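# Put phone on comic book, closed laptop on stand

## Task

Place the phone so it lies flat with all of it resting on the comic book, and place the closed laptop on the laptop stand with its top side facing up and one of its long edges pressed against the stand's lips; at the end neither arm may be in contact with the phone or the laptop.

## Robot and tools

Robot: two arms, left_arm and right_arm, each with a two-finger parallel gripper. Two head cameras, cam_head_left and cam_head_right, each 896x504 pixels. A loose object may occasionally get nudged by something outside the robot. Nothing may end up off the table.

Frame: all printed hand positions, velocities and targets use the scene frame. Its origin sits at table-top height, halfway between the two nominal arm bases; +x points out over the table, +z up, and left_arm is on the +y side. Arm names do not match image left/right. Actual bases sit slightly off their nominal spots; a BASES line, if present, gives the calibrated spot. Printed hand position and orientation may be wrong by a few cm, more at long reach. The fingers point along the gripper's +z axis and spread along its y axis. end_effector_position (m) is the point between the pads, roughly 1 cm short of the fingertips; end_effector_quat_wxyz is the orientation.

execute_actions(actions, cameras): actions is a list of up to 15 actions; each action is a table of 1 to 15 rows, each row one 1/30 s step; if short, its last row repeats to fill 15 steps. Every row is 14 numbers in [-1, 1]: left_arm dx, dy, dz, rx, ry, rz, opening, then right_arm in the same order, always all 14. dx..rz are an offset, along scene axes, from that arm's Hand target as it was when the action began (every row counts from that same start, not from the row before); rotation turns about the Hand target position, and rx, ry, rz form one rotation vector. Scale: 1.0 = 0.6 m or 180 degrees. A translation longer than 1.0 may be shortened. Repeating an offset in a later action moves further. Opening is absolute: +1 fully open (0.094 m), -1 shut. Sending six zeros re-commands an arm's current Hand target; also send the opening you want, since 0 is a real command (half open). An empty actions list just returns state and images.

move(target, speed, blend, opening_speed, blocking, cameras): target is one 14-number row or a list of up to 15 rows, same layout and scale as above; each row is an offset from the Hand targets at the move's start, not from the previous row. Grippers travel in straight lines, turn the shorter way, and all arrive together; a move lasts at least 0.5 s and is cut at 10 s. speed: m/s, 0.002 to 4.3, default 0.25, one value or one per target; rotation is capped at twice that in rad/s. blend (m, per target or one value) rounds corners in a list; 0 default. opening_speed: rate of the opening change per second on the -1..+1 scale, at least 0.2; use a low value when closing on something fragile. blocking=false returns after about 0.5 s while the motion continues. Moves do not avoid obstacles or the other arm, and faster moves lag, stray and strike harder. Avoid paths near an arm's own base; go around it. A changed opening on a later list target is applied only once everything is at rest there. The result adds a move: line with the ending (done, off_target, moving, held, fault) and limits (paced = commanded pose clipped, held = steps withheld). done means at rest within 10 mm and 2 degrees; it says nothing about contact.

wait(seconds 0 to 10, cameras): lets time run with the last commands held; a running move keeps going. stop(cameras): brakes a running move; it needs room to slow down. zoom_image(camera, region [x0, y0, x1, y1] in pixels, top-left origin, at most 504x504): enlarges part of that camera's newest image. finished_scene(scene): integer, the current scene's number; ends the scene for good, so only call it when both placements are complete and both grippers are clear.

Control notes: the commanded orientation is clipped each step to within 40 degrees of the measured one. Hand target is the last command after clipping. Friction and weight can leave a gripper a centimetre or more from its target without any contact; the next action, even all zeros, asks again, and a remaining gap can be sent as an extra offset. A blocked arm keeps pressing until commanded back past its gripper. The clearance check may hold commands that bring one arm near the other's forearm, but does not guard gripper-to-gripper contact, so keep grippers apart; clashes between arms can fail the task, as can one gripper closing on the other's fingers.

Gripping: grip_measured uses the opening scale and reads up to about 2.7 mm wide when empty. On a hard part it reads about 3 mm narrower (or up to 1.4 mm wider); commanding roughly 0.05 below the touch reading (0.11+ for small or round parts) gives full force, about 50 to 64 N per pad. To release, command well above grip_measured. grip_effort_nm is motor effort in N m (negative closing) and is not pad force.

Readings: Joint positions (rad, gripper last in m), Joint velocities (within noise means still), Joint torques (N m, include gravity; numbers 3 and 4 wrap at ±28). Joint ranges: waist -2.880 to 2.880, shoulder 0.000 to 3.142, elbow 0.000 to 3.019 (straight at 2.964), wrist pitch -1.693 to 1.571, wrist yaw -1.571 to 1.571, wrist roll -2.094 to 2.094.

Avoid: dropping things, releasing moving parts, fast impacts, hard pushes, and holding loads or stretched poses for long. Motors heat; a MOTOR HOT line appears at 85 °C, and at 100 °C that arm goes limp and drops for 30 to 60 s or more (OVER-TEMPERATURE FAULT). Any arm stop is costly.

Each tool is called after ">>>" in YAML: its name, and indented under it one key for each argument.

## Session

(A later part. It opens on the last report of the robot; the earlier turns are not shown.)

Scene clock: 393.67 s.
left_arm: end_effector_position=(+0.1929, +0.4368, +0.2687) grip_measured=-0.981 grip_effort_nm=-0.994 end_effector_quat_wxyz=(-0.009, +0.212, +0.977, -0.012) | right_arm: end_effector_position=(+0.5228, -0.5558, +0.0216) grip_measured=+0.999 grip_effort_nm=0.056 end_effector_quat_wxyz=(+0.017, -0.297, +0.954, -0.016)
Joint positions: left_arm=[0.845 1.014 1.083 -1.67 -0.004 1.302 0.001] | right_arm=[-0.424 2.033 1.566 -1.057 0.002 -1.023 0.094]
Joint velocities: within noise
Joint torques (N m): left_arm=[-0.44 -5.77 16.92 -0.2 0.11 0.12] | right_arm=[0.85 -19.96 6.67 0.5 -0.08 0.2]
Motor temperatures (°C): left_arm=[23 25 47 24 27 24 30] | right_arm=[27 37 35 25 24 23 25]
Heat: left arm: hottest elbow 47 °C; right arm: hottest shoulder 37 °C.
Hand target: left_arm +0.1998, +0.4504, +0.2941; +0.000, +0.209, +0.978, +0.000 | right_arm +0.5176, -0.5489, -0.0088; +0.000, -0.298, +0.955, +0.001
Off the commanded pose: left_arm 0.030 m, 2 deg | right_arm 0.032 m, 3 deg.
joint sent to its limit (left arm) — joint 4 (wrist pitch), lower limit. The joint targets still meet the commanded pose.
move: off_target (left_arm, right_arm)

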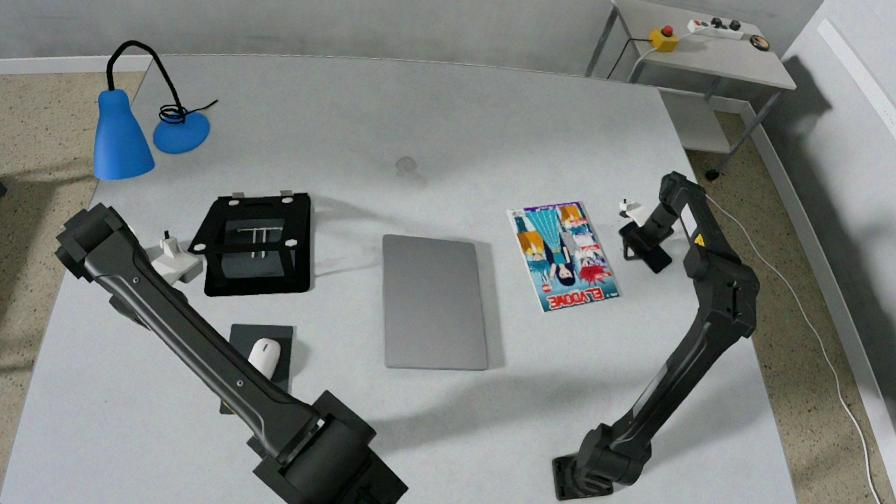

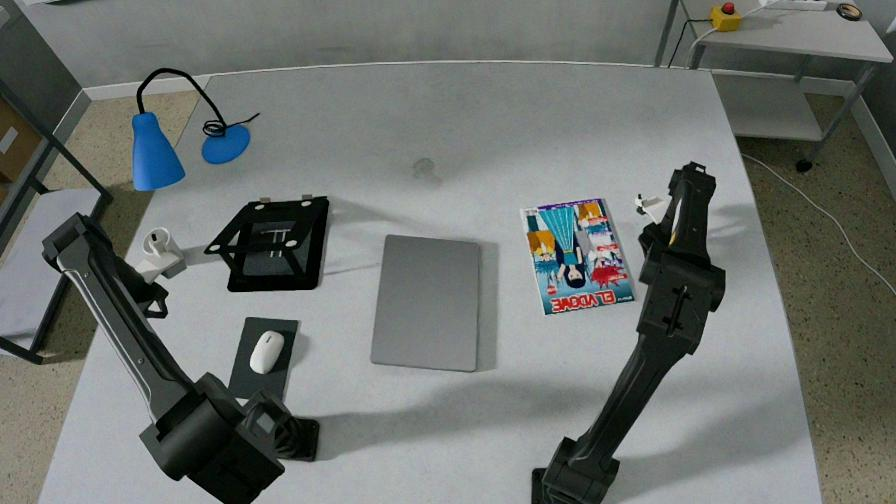

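>>> move:
  target:
    - [0,0,0,0,0,0,-1, 0,0,0.12,0,0,0,1]
    - [0,0,0,0,0,0,-1, -0.008,0.025,0.12,0,0,0,1]
    - [0,0,0,0,0,0,-1, -0.008,0.012,0.12,0,0,0,1]
    - [0,0,0,0,0,0,-1, -0.008,0.012,0,0,0,0,1]
  speed: 0.15

>>> zoom_image:
  camera: "cam_head_left"
  region: [600, 200, 680, 280]

Scene clock: 399.33 s.
left_arm: end_effector_position=(+0.1929, +0.4368, +0.2687) grip_measured=-0.981 grip_effort_nm=-0.989 end_effector_quat_wxyz=(-0.009, +0.212, +0.977, -0.012) | right_arm: end_effector_position=(+0.5184, -0.5491, +0.0215) grip_measured=+0.999 grip_effort_nm=0.051 end_effector_quat_wxyz=(+0.017, -0.297, +0.955, -0.016)
Joint positions: left_arm=[0.845 1.014 1.083 -1.67 -0.004 1.302 0.001] | right_arm=[-0.417 2.017 1.539 -1.045 0.002 -1.015 0.094]
Joint velocities: within noise
Joint torques (N m): left_arm=[0.32 -5.19 17.05 -0.31 0.13 0.09] | right_arm=[0.97 -19.02 6.39 0.51 -0.05 0.2]
Motor temperatures (°C): left_arm=[23 25 48 24 27 24 30] | right_arm=[27 37 35 25 24 23 25]
Heat: left arm: hottest elbow 48 °C; right arm: hottest shoulder 37 °C.
Hand target: left_arm +0.1998, +0.4504, +0.2941; +0.000, +0.209, +0.978, +0.000 | right_arm +0.5130, -0.5415, -0.0087; +0.000, -0.298, +0.954, +0.000
Off the commanded pose: left_arm 0.030 m, 2 deg | right_arm 0.032 m, 3 deg.
joint sent to its limit (left arm) — joint 4 (wrist pitch), lower limit. The joint targets still meet the commanded pose.
move: off_target (left_arm, right_arm)

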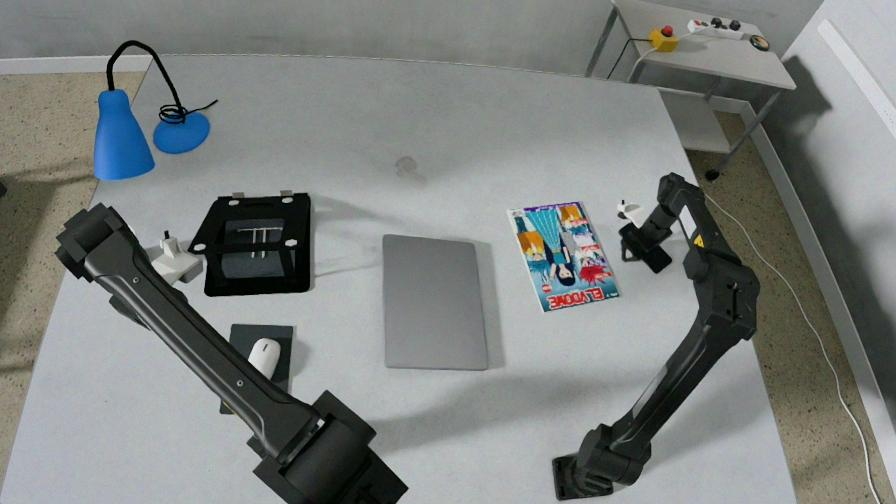

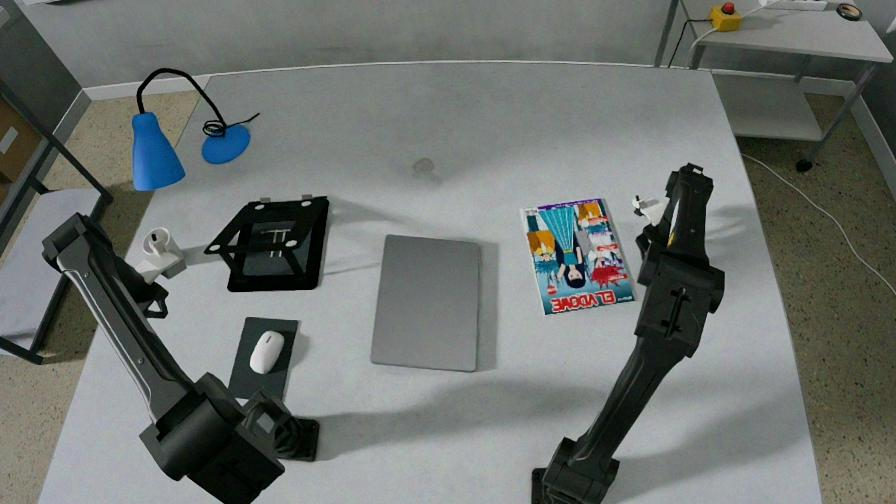

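Scaled by 6.300.

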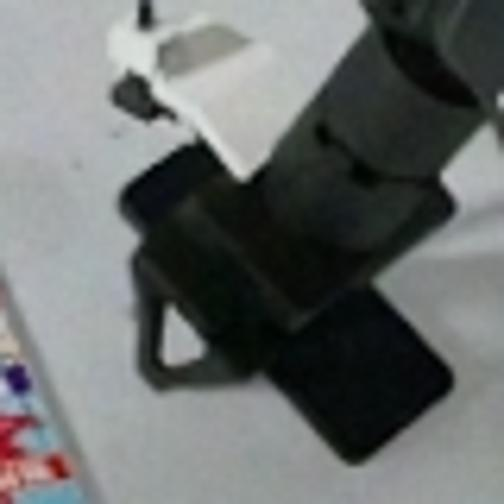

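>>> zoom_image:
  camera: "cam_head_right"
  region: [610, 180, 690, 260]

Scaled by 6.300.

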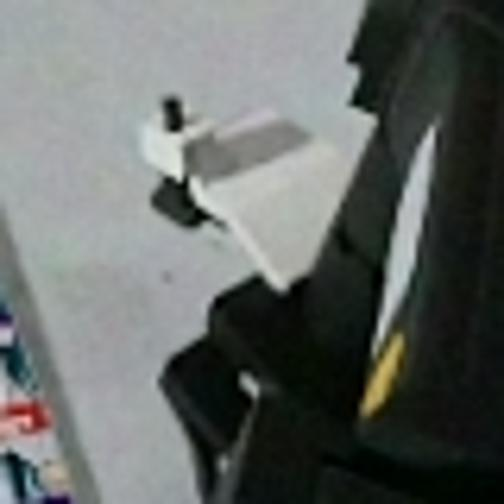

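>>> move:
  target: [0,0,0,0,0,0,-1, 0,0,-0.02,0,0,0,0.3]
  opening_speed: 0.4
  speed: 0.1

>>> zoom_image:
  camera: "cam_head_left"
  region: [600, 200, 680, 280]

Scene clock: 407.40 s.
left_arm: end_effector_position=(+0.1929, +0.4368, +0.2687) grip_measured=-0.981 grip_effort_nm=-0.989 end_effector_quat_wxyz=(-0.009, +0.212, +0.977, -0.012) | right_arm: end_effector_position=(+0.5249, -0.5526, +0.0209) grip_measured=+0.303 grip_effort_nm=-0.095 end_effector_quat_wxyz=(+0.027, -0.296, +0.954, -0.027)
Joint positions: left_arm=[0.845 1.014 1.083 -1.67 -0.004 1.302 0.001] | right_arm=[-0.417 2.019 1.539 -1.015 0.006 -1.013 0.061]
Joint velocities: within noise
Joint torques (N m): left_arm=[-0.32 -5.36 16.92 -0.27 0.15 0.06] | right_arm=[0.91 -18.37 5.79 0.28 -0.2 0.18]
Motor temperatures (°C): left_arm=[23 25 48 24 27 24 30] | right_arm=[27 37 35 25 24 23 25]
Heat: left arm: hottest elbow 48 °C; right arm: hottest shoulder 37 °C.
Hand target: left_arm +0.1998, +0.4504, +0.2941; +0.000, +0.209, +0.978, +0.000 | right_arm +0.5129, -0.5415, -0.0206; +0.000, -0.298, +0.954, +0.000
Off the commanded pose: left_arm 0.030 m, 2 deg | right_arm 0.045 m, 4 deg.
joint sent to its limit (left arm) — joint 4 (wrist pitch), lower limit. The joint targets still meet the commanded pose.
move: off_target (left_arm, right_arm)

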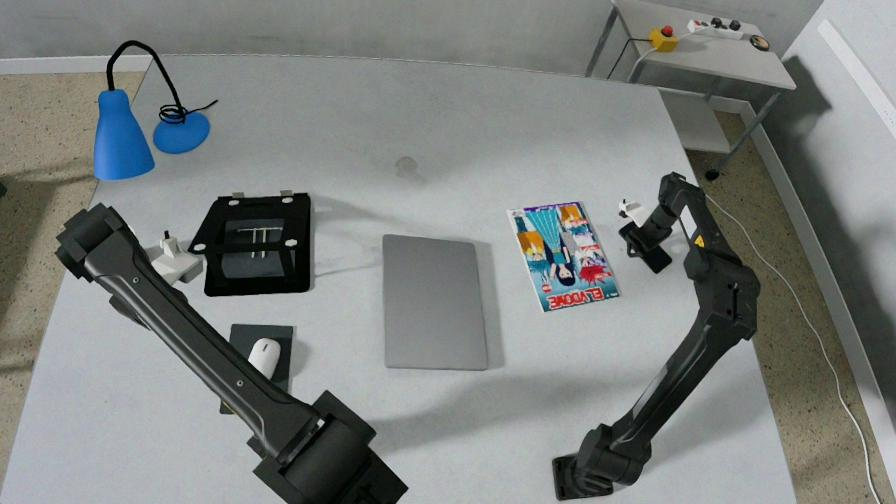

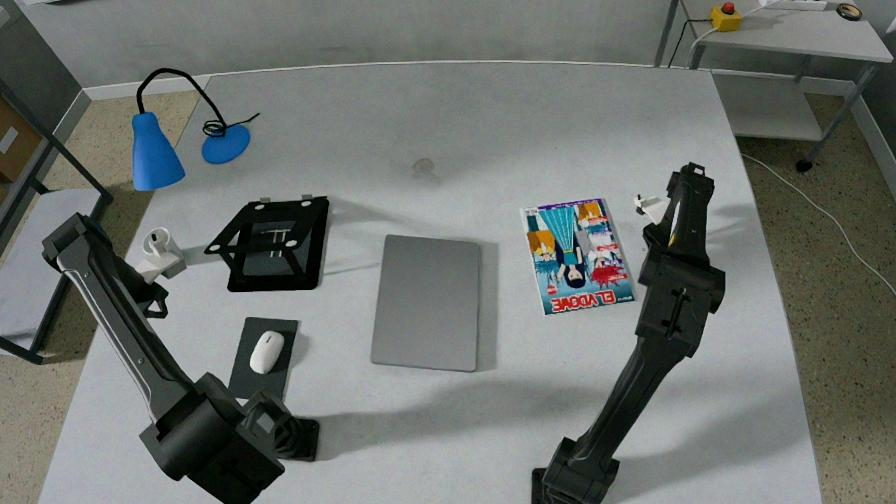

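Scaled by 6.300.

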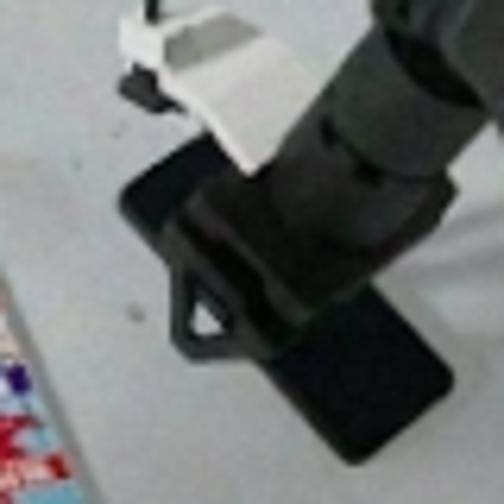

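>>> move:
  target: [0,0,0,0,0,0,-1, 0,0,0,0,0,0,-0.2]
  opening_speed: 0.4
  speed: 0.1

>>> zoom_image:
  camera: "cam_head_left"
  region: [600, 200, 680, 280]

Scene clock: 412.10 s.
left_arm: end_effector_position=(+0.1929, +0.4368, +0.2687) grip_measured=-0.981 grip_effort_nm=-0.989 end_effector_quat_wxyz=(-0.009, +0.212, +0.977, -0.012) | right_arm: end_effector_position=(+0.5252, -0.5527, +0.0209) grip_measured=-0.197 grip_effort_nm=-0.100 end_effector_quat_wxyz=(+0.028, -0.296, +0.954, -0.028)
Joint positions: left_arm=[0.845 1.014 1.083 -1.67 -0.004 1.302 0.001] | right_arm=[-0.417 2.019 1.539 -1.013 0.006 -1.013 0.038]
Joint velocities: within noise
Joint torques (N m): left_arm=[0.21 -5.54 16.96 0.02 0.18 0.11] | right_arm=[0.91 -18.32 5.81 0.25 -0.2 0.19]
Motor temperatures (°C): left_arm=[23 25 48 24 27 24 30] | right_arm=[27 37 34 25 24 23 25]
Heat: left arm: hottest elbow 48 °C; right arm: hottest shoulder 37 °C.
Hand target: left_arm +0.1998, +0.4504, +0.2941; +0.000, +0.209, +0.978, +0.000 | right_arm +0.5130, -0.5416, -0.0206; +0.000, -0.298, +0.954, +0.000
Off the commanded pose: left_arm 0.030 m, 2 deg | right_arm 0.045 m, 5 deg.
joint sent to its limit (left arm) — joint 4 (wrist pitch), lower limit. The joint targets still meet the commanded pose.
move: off_target (left_arm, right_arm)

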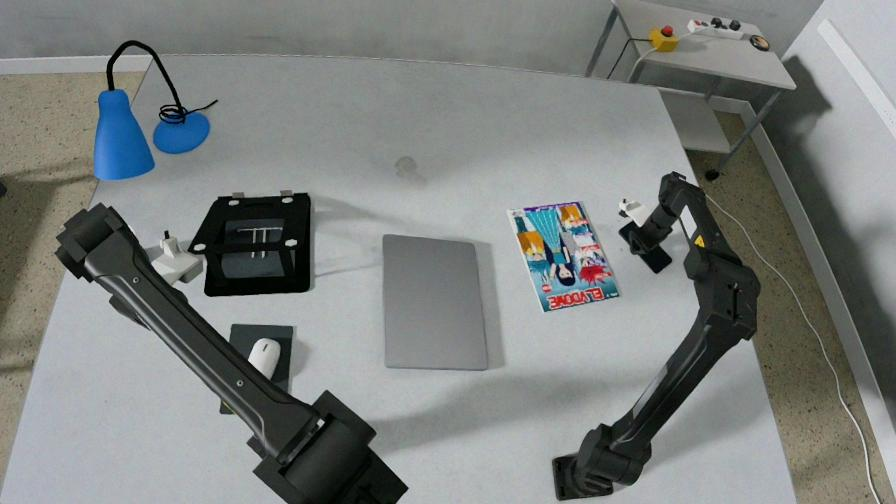

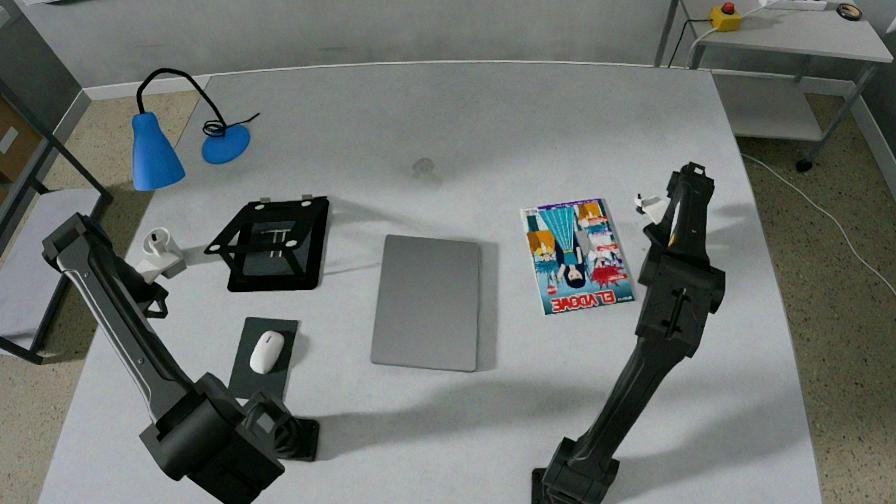

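Scaled by 6.300.

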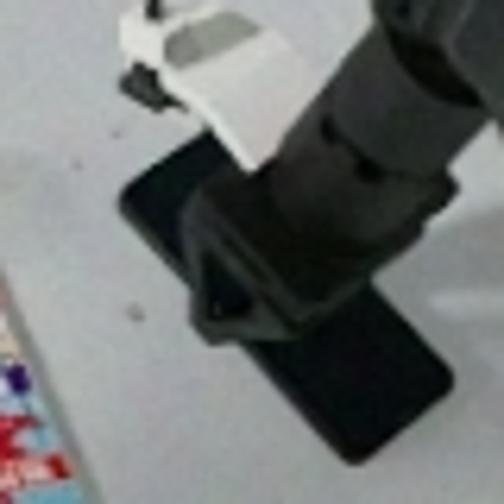

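>>> move:
  target:
    - [0,0,0,0,0,0,-1, 0,0,0.12,0,0,0,-0.2]
    - [0,0,0,0,0,0,-1, -0.0117,0.03,0.12,0,0,0.031,1]
    - [0,0,0,0,0,0,-1, -0.0117,0.016,0.12,0,0,0.031,1]
    - [0,0,0,0,0,0,-1, -0.0117,0.016,0.02,0,0,0.031,1]
  speed: 0.15

>>> zoom_image:
  camera: "cam_head_left"
  region: [600, 200, 680, 280]

Scene clock: 439.17 s.
left_arm: end_effector_position=(+0.1929, +0.4368, +0.2687) grip_measured=-0.981 grip_effort_nm=-0.984 end_effector_quat_wxyz=(-0.009, +0.212, +0.977, -0.012) | right_arm: end_effector_position=(+0.5144, -0.5328, +0.0213) grip_measured=+0.999 grip_effort_nm=0.066 end_effector_quat_wxyz=(+0.017, -0.343, +0.939, -0.017)
Joint positions: left_arm=[0.845 1.014 1.083 -1.67 -0.004 1.302 0.001] | right_arm=[-0.394 1.994 1.501 -1.03 0.002 -1.09 0.094]
Joint velocities: within noise
Joint torques (N m): left_arm=[-0.44 -4.89 16.91 -0.16 0.19 0.08] | right_arm=[0.09 -18.61 6.42 0.44 -0.08 0.13]
Motor temperatures (°C): left_arm=[23 25 48 24 27 24 30] | right_arm=[27 36 34 25 24 23 25]
Heat: left arm: hottest elbow 48 °C; right arm: hottest shoulder 36 °C.
Hand target: left_arm +0.1998, +0.4504, +0.2941; +0.000, +0.209, +0.978, +0.000 | right_arm +0.5057, -0.5320, -0.0088; -0.001, -0.344, +0.939, +0.001
Off the commanded pose: left_arm 0.030 m, 2 deg | right_arm 0.031 m, 3 deg.
joint sent to its limit (left arm) — joint 4 (wrist pitch), lower limit. The joint targets still meet the commanded pose.
move: off_target (left_arm, right_arm)

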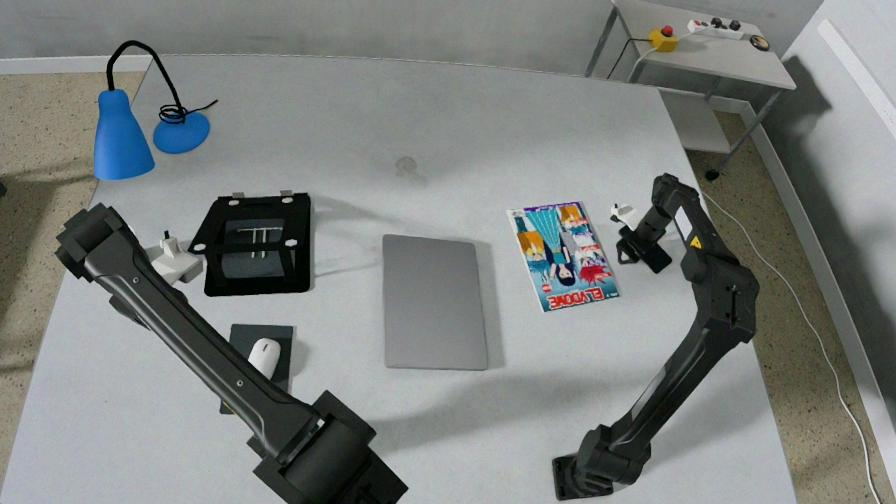

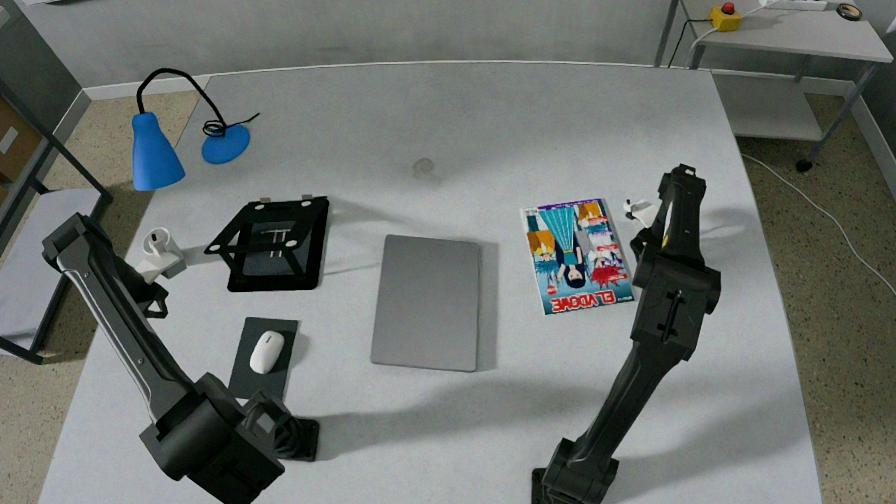

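Scaled by 6.300.

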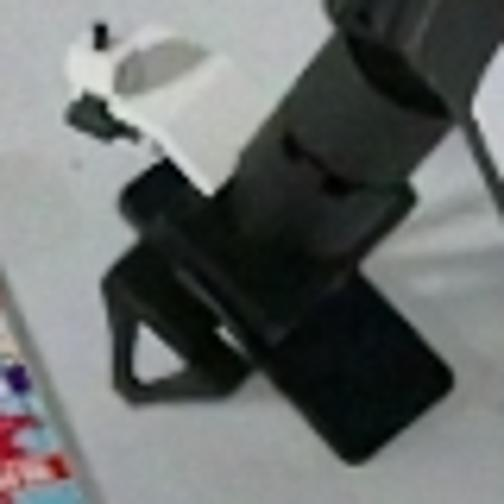

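>>> move:
  target:
    - [0,0,0,0,0,0,-1, 0,0,0.1,0,0,0,1]
    - [0,0,0,0,0,0,-1, 0.007,-0.009,0.1,0,0,0,1]
    - [0,0,0,0,0,0,-1, 0.007,-0.009,-0.01,0,0,0,1]
  speed: 0.15

>>> zoom_image:
  camera: "cam_head_left"
  region: [600, 200, 680, 280]

Scene clock: 444.77 s.
left_arm: end_effector_position=(+0.1929, +0.4368, +0.2687) grip_measured=-0.981 grip_effort_nm=-0.989 end_effector_quat_wxyz=(-0.009, +0.212, +0.977, -0.012) | right_arm: end_effector_position=(+0.5139, -0.5326, +0.0211) grip_measured=+0.999 grip_effort_nm=0.056 end_effector_quat_wxyz=(+0.015, -0.345, +0.938, -0.015)
Joint positions: left_arm=[0.845 1.014 1.083 -1.67 -0.004 1.302 0.001] | right_arm=[-0.394 1.996 1.503 -1.035 0.002 -1.095 0.094]
Joint velocities: within noise
Joint torques (N m): left_arm=[-0.85 -6.01 16.99 -0.18 0.13 0.11] | right_arm=[-0.32 -17.32 7.31 0.69 -0.11 0.09]
Motor temperatures (°C): left_arm=[23 25 48 24 27 24 30] | right_arm=[27 36 34 25 24 23 25]
Heat: left arm: hottest elbow 48 °C; right arm: hottest shoulder 36 °C.
Hand target: left_arm +0.1998, +0.4504, +0.2941; +0.000, +0.209, +0.978, +0.000 | right_arm +0.5100, -0.5374, -0.0148; +0.000, -0.344, +0.939, +0.001
Off the commanded pose: left_arm 0.030 m, 2 deg | right_arm 0.036 m, 3 deg.
joint sent to its limit (left arm) — joint 4 (wrist pitch), lower limit. The joint targets still meet the commanded pose.
move: off_target (left_arm, right_arm)

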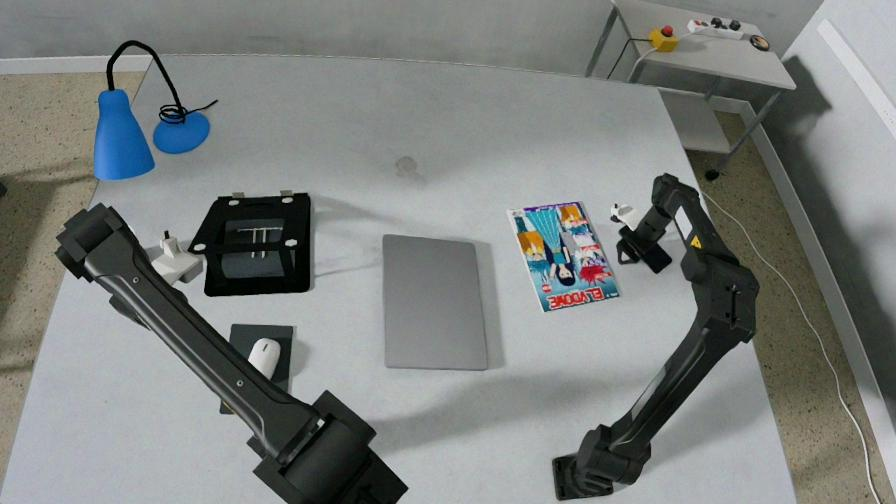

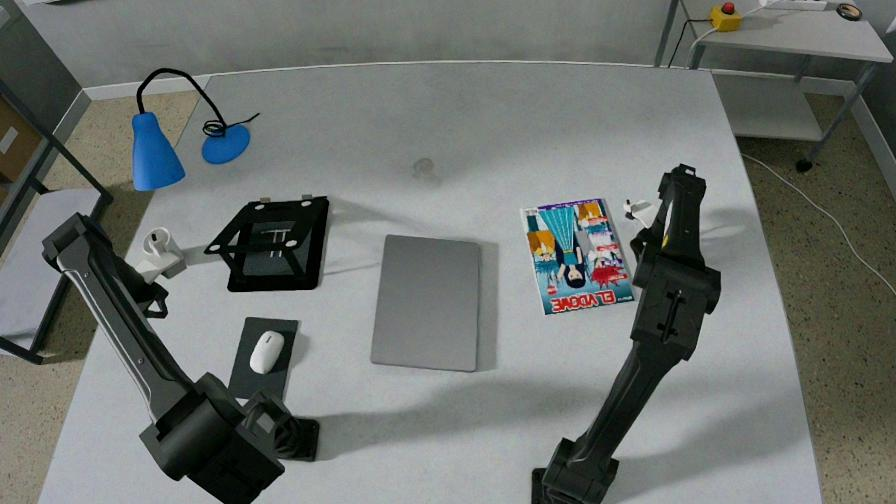

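Scaled by 6.300.

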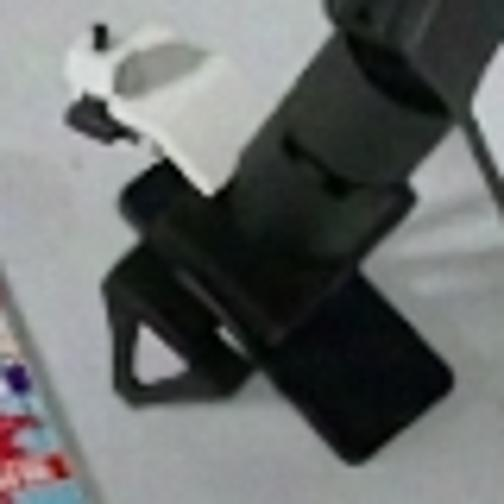

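>>> move:
  target:
    - [0,0,0,0,0,0,-1, 0,0,0.14,0,0,0,1]
    - [0,0,0,0,0,0,-1, 0.15,-0.14,0.14,0,0,0,-1]
    - [0,0,0,0,0,0,-1, 0.15,-0.14,0.04,0,0,0,-1]
  speed: 0.15

>>> move:
  target: [0,0,0,0,0,0,-1, 0,0,-0.05,0,0,0,-1]
  speed: 0.1

>>> zoom_image:
  camera: "cam_head_left"
  region: [600, 180, 700, 280]

Scene clock: 454.20 s.
left_arm: end_effector_position=(+0.1929, +0.4368, +0.2687) grip_measured=-0.981 grip_effort_nm=-0.989 end_effector_quat_wxyz=(-0.009, +0.212, +0.977, -0.012) | right_arm: end_effector_position=(+0.6045, -0.6162, +0.0315) grip_measured=-0.991 grip_effort_nm=-0.496 end_effector_quat_wxyz=(+0.007, -0.346, +0.938, -0.009)
Joint positions: left_arm=[0.845 1.014 1.083 -1.67 -0.004 1.302 0.001] | right_arm=[-0.455 2.307 2.075 -1.316 0.002 -1.156 0]
Joint velocities: within noise
Joint torques (N m): left_arm=[-0.38 -5.36 17.07 -0.2 0.11 0.09] | right_arm=[-0.32 -24.94 7.88 0.5 -0.1 0.1]
Motor temperatures (°C): left_arm=[23 25 48 24 26 24 30] | right_arm=[27 37 35 25 24 23 25]
Heat: left arm: hottest elbow 48 °C; right arm: hottest shoulder 37 °C.
Hand target: left_arm +0.1998, +0.4504, +0.2941; +0.000, +0.209, +0.978, +0.000 | right_arm +0.6000, -0.6213, +0.0091; +0.000, -0.344, +0.939, +0.001
Off the commanded pose: left_arm 0.030 m, 2 deg | right_arm 0.023 m, 1 deg.
joint sent to its limit (left arm) — joint 4 (wrist pitch), lower limit. The joint targets still meet the commanded pose.
move: off_target (left_arm, right_arm); target 2's new opening was sent with right_arm's hand 0.016 m and 1 deg from that target

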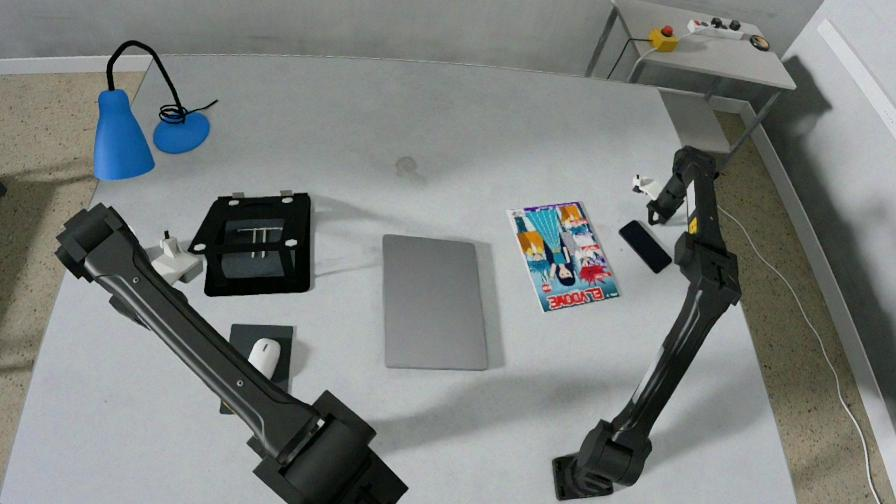

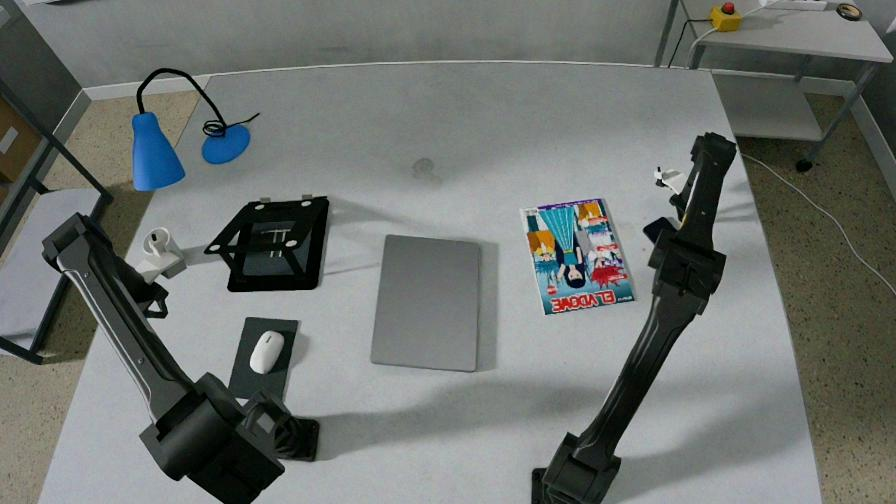

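Scene clock: 455.10 s.
left_arm: end_effector_position=(+0.1929, +0.4368, +0.2687) grip_measured=-0.981 grip_effort_nm=-0.989 end_effector_quat_wxyz=(-0.009, +0.212, +0.977, -0.012) | right_arm: end_effector_position=(+0.6100, -0.6187, +0.0187) grip_measured=-0.991 grip_effort_nm=-0.491 end_effector_quat_wxyz=(+0.017, -0.346, +0.938, -0.019)
Joint positions: left_arm=[0.845 1.014 1.083 -1.67 -0.004 1.302 0.001] | right_arm=[-0.455 2.315 2.053 -1.258 0.001 -1.156 0]
Joint velocities: within noise
Joint torques (N m): left_arm=[-0.26 -5.25 16.77 0.01 0.15 0.09] | right_arm=[-0.32 -23.94 6.79 0.55 -0.09 0.1]
Motor temperatures (°C): left_arm=[23 25 48 24 26 24 30] | right_arm=[27 37 35 25 24 23 25]
Heat: left arm: hottest elbow 48 °C; right arm: hottest shoulder 37 °C.
Hand target: left_arm +0.1998, +0.4504, +0.2941; +0.000, +0.209, +0.978, +0.000 | right_arm +0.6001, -0.6213, -0.0208; +0.000, -0.344, +0.939, +0.000
Off the commanded pose: left_arm 0.030 m, 2 deg | right_arm 0.041 m, 3 deg.
joint sent to its limit (left arm) — joint 4 (wrist pitch), lower limit. The joint targets still meet the commanded pose.
move: off_target (left_arm, right_arm)

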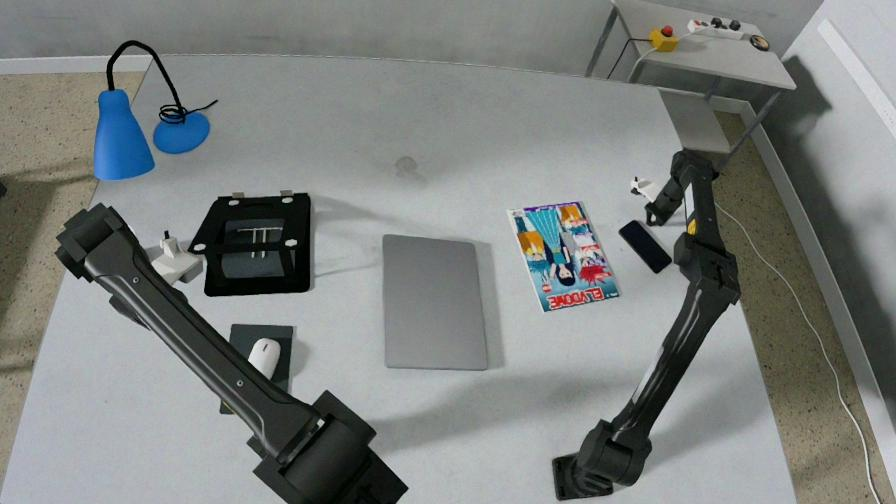

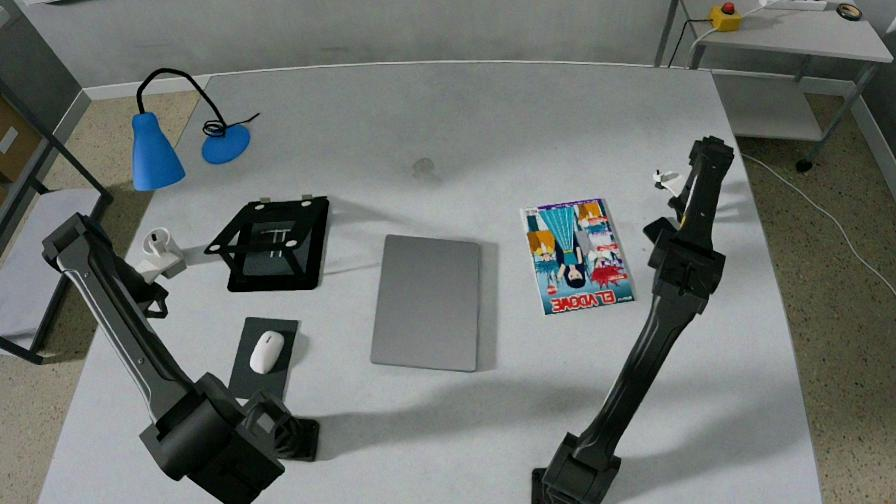

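Scaled by 5.040.

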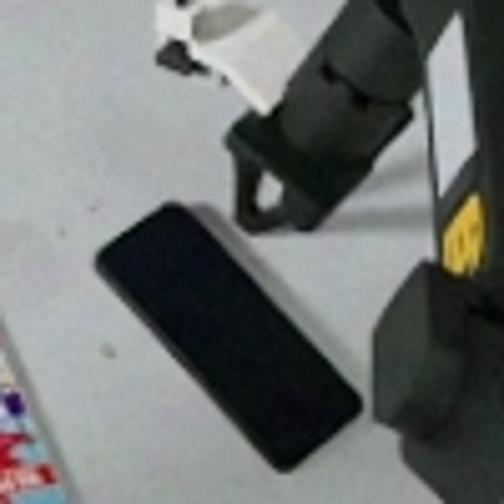

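>>> zoom_image:
  camera: "cam_head_left"
  region: [630, 170, 690, 230]

>>> zoom_image:
  camera: "cam_head_right"
  region: [640, 180, 700, 240]

Scaled by 8.400.

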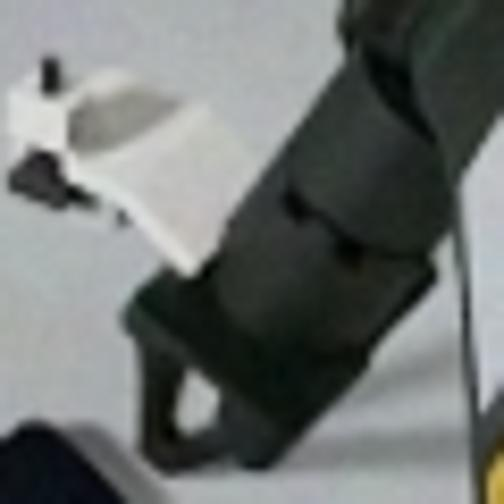

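Scaled by 8.400.

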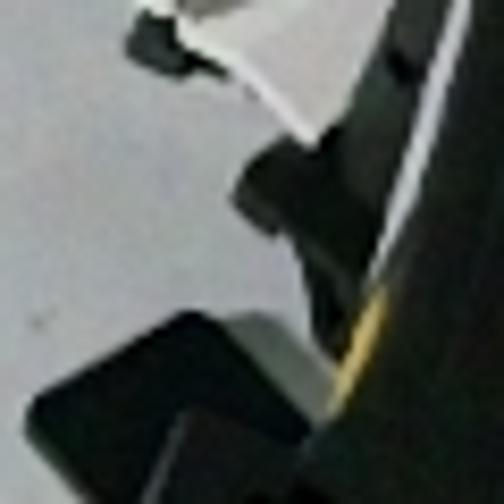

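>>> move:
  target:
    - [0,0,0,0,0,0,-1, 0,0,0.15,0,0,0,-1]
    - [0,0,0,0,0,0,-1, -0.092,0.0455,0.15,0,0,0,1]
    - [0,0,0,0,0,0,-1, -0.092,0.0455,0.07,0,0,0,1]
  speed: 0.15

>>> zoom_image:
  camera: "cam_head_left"
  region: [600, 200, 680, 280]

Scene clock: 481.83 s.
left_arm: end_effector_position=(+0.1929, +0.4368, +0.2687) grip_measured=-0.981 grip_effort_nm=-0.989 end_effector_quat_wxyz=(-0.009, +0.212, +0.977, -0.012) | right_arm: end_effector_position=(+0.5514, -0.5904, +0.0454) grip_measured=+0.999 grip_effort_nm=0.071 end_effector_quat_wxyz=(+0.010, -0.346, +0.938, -0.012)
Joint positions: left_arm=[0.845 1.014 1.083 -1.67 -0.004 1.302 0.001] | right_arm=[-0.455 2.119 1.779 -1.2 0.001 -1.157 0.094]
Joint velocities: within noise
Joint torques (N m): left_arm=[-0.21 -5.48 17.05 -0.1 0.22 0.06] | right_arm=[-0.32 -22.07 6.93 0.44 -0.08 0.1]
Motor temperatures (°C): left_arm=[23 25 49 24 26 24 30] | right_arm=[27 40 35 25 24 23 25]
Heat: left arm: hottest elbow 49 °C; right arm: hottest shoulder 40 °C.
Hand target: left_arm +0.1998, +0.4504, +0.2941; +0.000, +0.209, +0.978, +0.000 | right_arm +0.5448, -0.5940, +0.0212; -0.001, -0.344, +0.939, +0.001
Off the commanded pose: left_arm 0.030 m, 2 deg | right_arm 0.025 m, 2 deg.
joint sent to its limit (left arm) — joint 4 (wrist pitch), lower limit. The joint targets still meet the commanded pose.
move: off_target (left_arm, right_arm)

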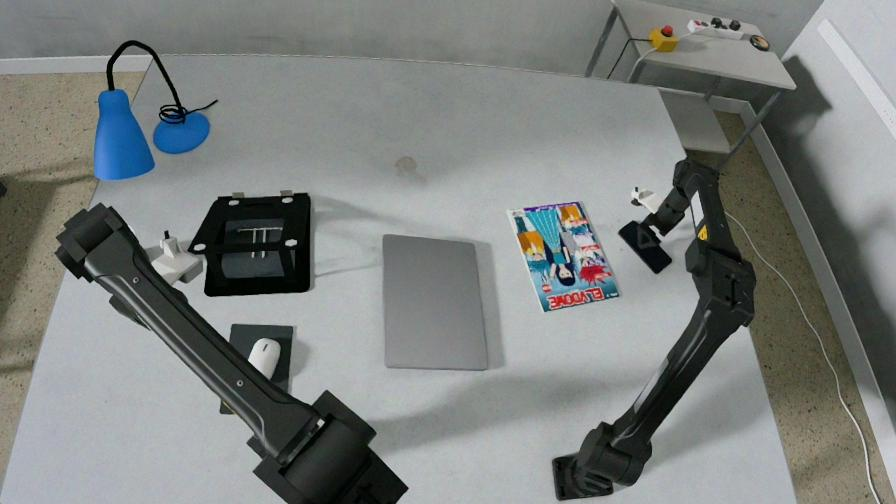

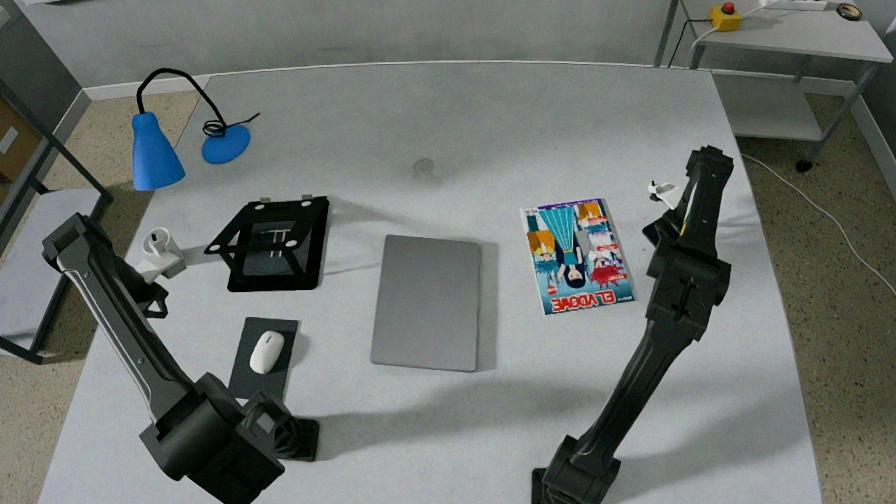

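Scaled by 6.300.

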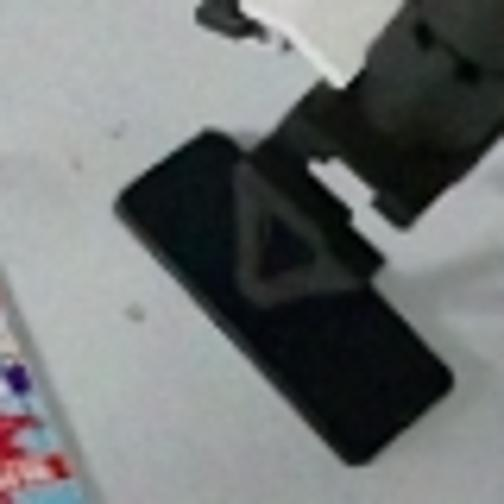

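>>> move:
  target:
    - [0,0,0,0,0,0,-1, -0.005,0.016,0.0,0,0,0,1]
    - [0,0,0,0,0,0,-1, -0.005,0.008,-0.06,0,0,0,1]
  speed: 0.1

>>> zoom_image:
  camera: "cam_head_left"
  region: [600, 200, 680, 280]

Scene clock: 486.30 s.
left_arm: end_effector_position=(+0.1929, +0.4368, +0.2687) grip_measured=-0.981 grip_effort_nm=-0.989 end_effector_quat_wxyz=(-0.009, +0.212, +0.977, -0.012) | right_arm: end_effector_position=(+0.5490, -0.5892, +0.0168) grip_measured=+0.999 grip_effort_nm=0.061 end_effector_quat_wxyz=(+0.014, -0.346, +0.938, -0.015)
Joint positions: left_arm=[0.845 1.014 1.083 -1.67 -0.004 1.302 0.001] | right_arm=[-0.455 2.135 1.726 -1.121 0.001 -1.157 0.094]
Joint velocities: within noise
Joint torques (N m): left_arm=[-0.38 -5.6 17.17 0.01 0.13 0.1] | right_arm=[0.03 -21.42 6.67 0.62 -0.06 0.15]
Motor temperatures (°C): left_arm=[23 25 49 24 26 24 30] | right_arm=[27 40 35 25 24 23 25]
Heat: left arm: hottest elbow 49 °C; right arm: hottest shoulder 40 °C.
Hand target: left_arm +0.1998, +0.4504, +0.2941; +0.000, +0.209, +0.978, +0.000 | right_arm +0.5419, -0.5892, -0.0148; -0.001, -0.344, +0.939, +0.000
Off the commanded pose: left_arm 0.030 m, 2 deg | right_arm 0.032 m, 2 deg.
joint sent to its limit (left arm) — joint 4 (wrist pitch), lower limit. The joint targets still meet the commanded pose.
move: off_target (left_arm, right_arm)

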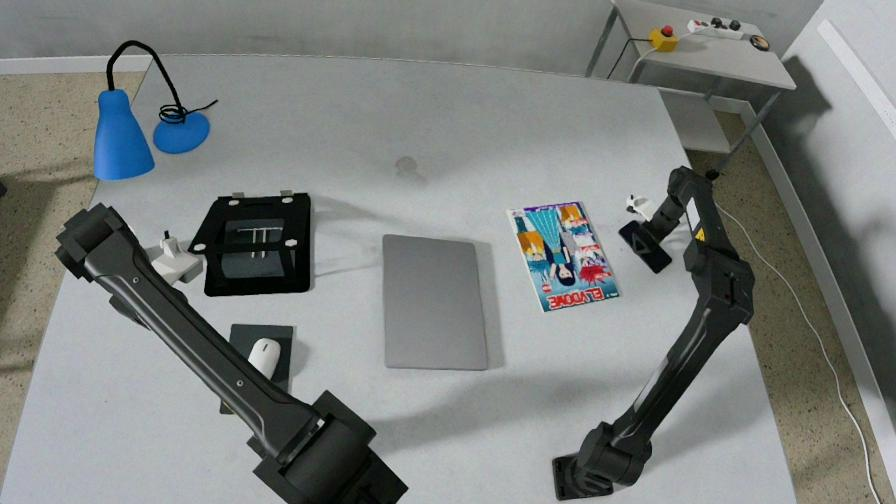

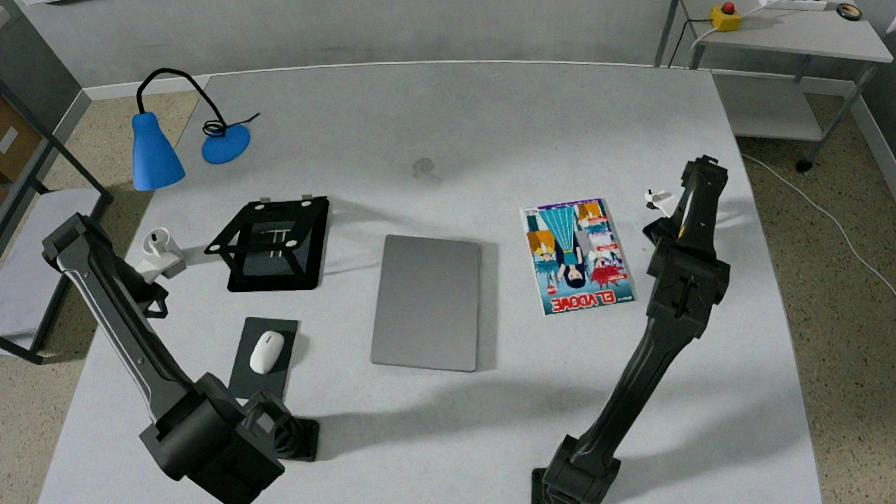

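Scaled by 6.300.

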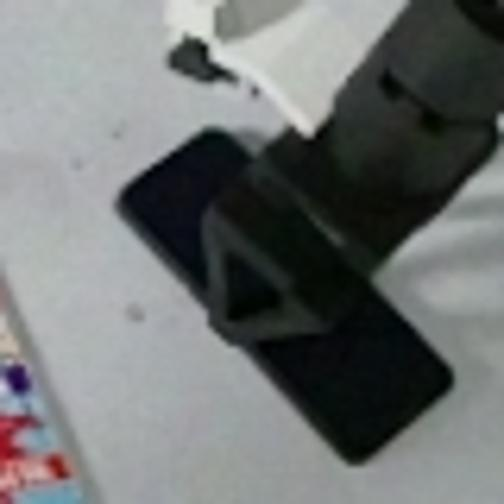

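>>> move:
  target: [0,0,0,0,0,0,-1, 0,0,0,0,0,0,0.2]
  speed: 0.1
  opening_speed: 0.4

>>> zoom_image:
  camera: "cam_head_left"
  region: [600, 200, 680, 280]

Scene clock: 491.63 s.
left_arm: end_effector_position=(+0.1929, +0.4368, +0.2687) grip_measured=-0.981 grip_effort_nm=-0.989 end_effector_quat_wxyz=(-0.009, +0.212, +0.977, -0.012) | right_arm: end_effector_position=(+0.5493, -0.5888, +0.0168) grip_measured=+0.547 grip_effort_nm=-1.038 end_effector_quat_wxyz=(+0.015, -0.346, +0.938, -0.014)
Joint positions: left_arm=[0.845 1.014 1.083 -1.67 -0.004 1.302 0.001] | right_arm=[-0.455 2.135 1.726 -1.121 -0.002 -1.157 0.073]
Joint velocities: within noise
Joint torques (N m): left_arm=[-0.56 -5.77 17.01 -0.21 0.15 0.06] | right_arm=[0.09 -21.48 6.67 0.65 0.04 0.14]
Motor temperatures (°C): left_arm=[23 25 49 24 26 24 30] | right_arm=[27 40 35 25 24 23 25]
Heat: left arm: hottest elbow 49 °C; right arm: hottest shoulder 40 °C.
Hand target: left_arm +0.1998, +0.4504, +0.2941; +0.000, +0.209, +0.978, +0.000 | right_arm +0.5419, -0.5892, -0.0148; -0.001, -0.344, +0.939, +0.000
Off the commanded pose: left_arm 0.030 m, 2 deg | right_arm 0.032 m, 2 deg.
joint sent to its limit (left arm) — joint 4 (wrist pitch), lower limit. The joint targets still meet the commanded pose.
move: off_target (left_arm, right_arm)

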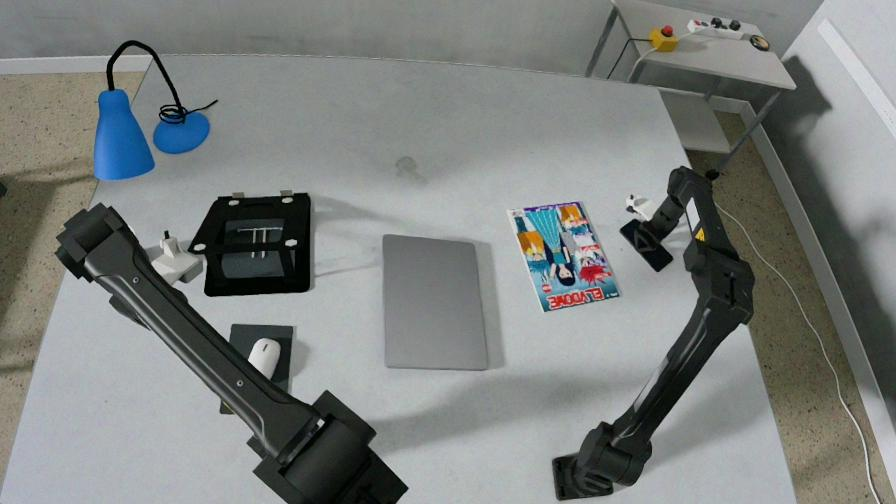

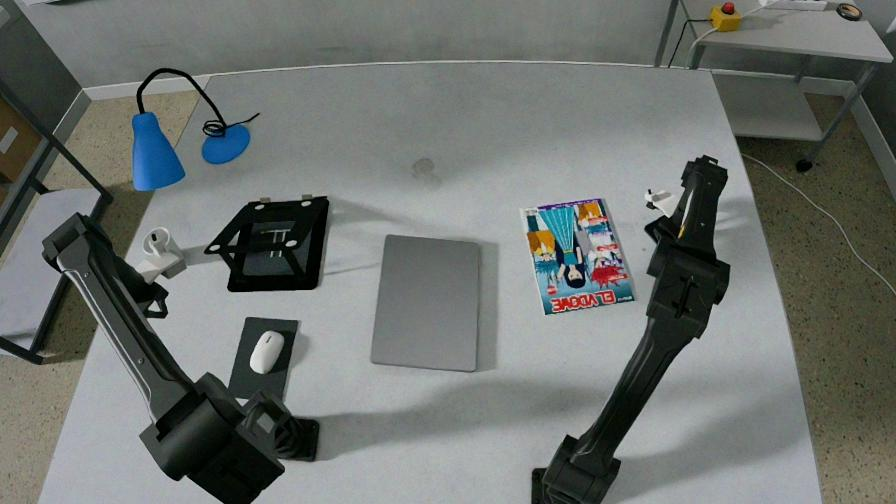

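Scaled by 6.300.

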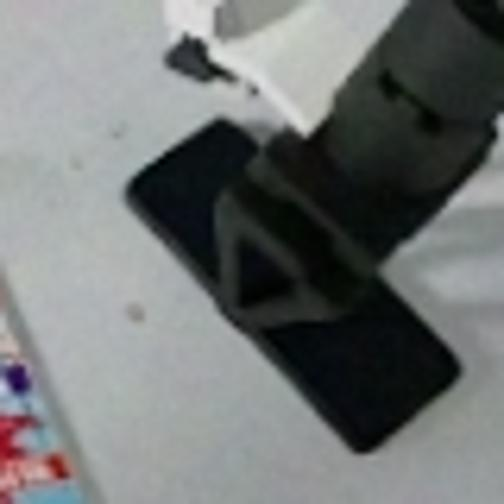

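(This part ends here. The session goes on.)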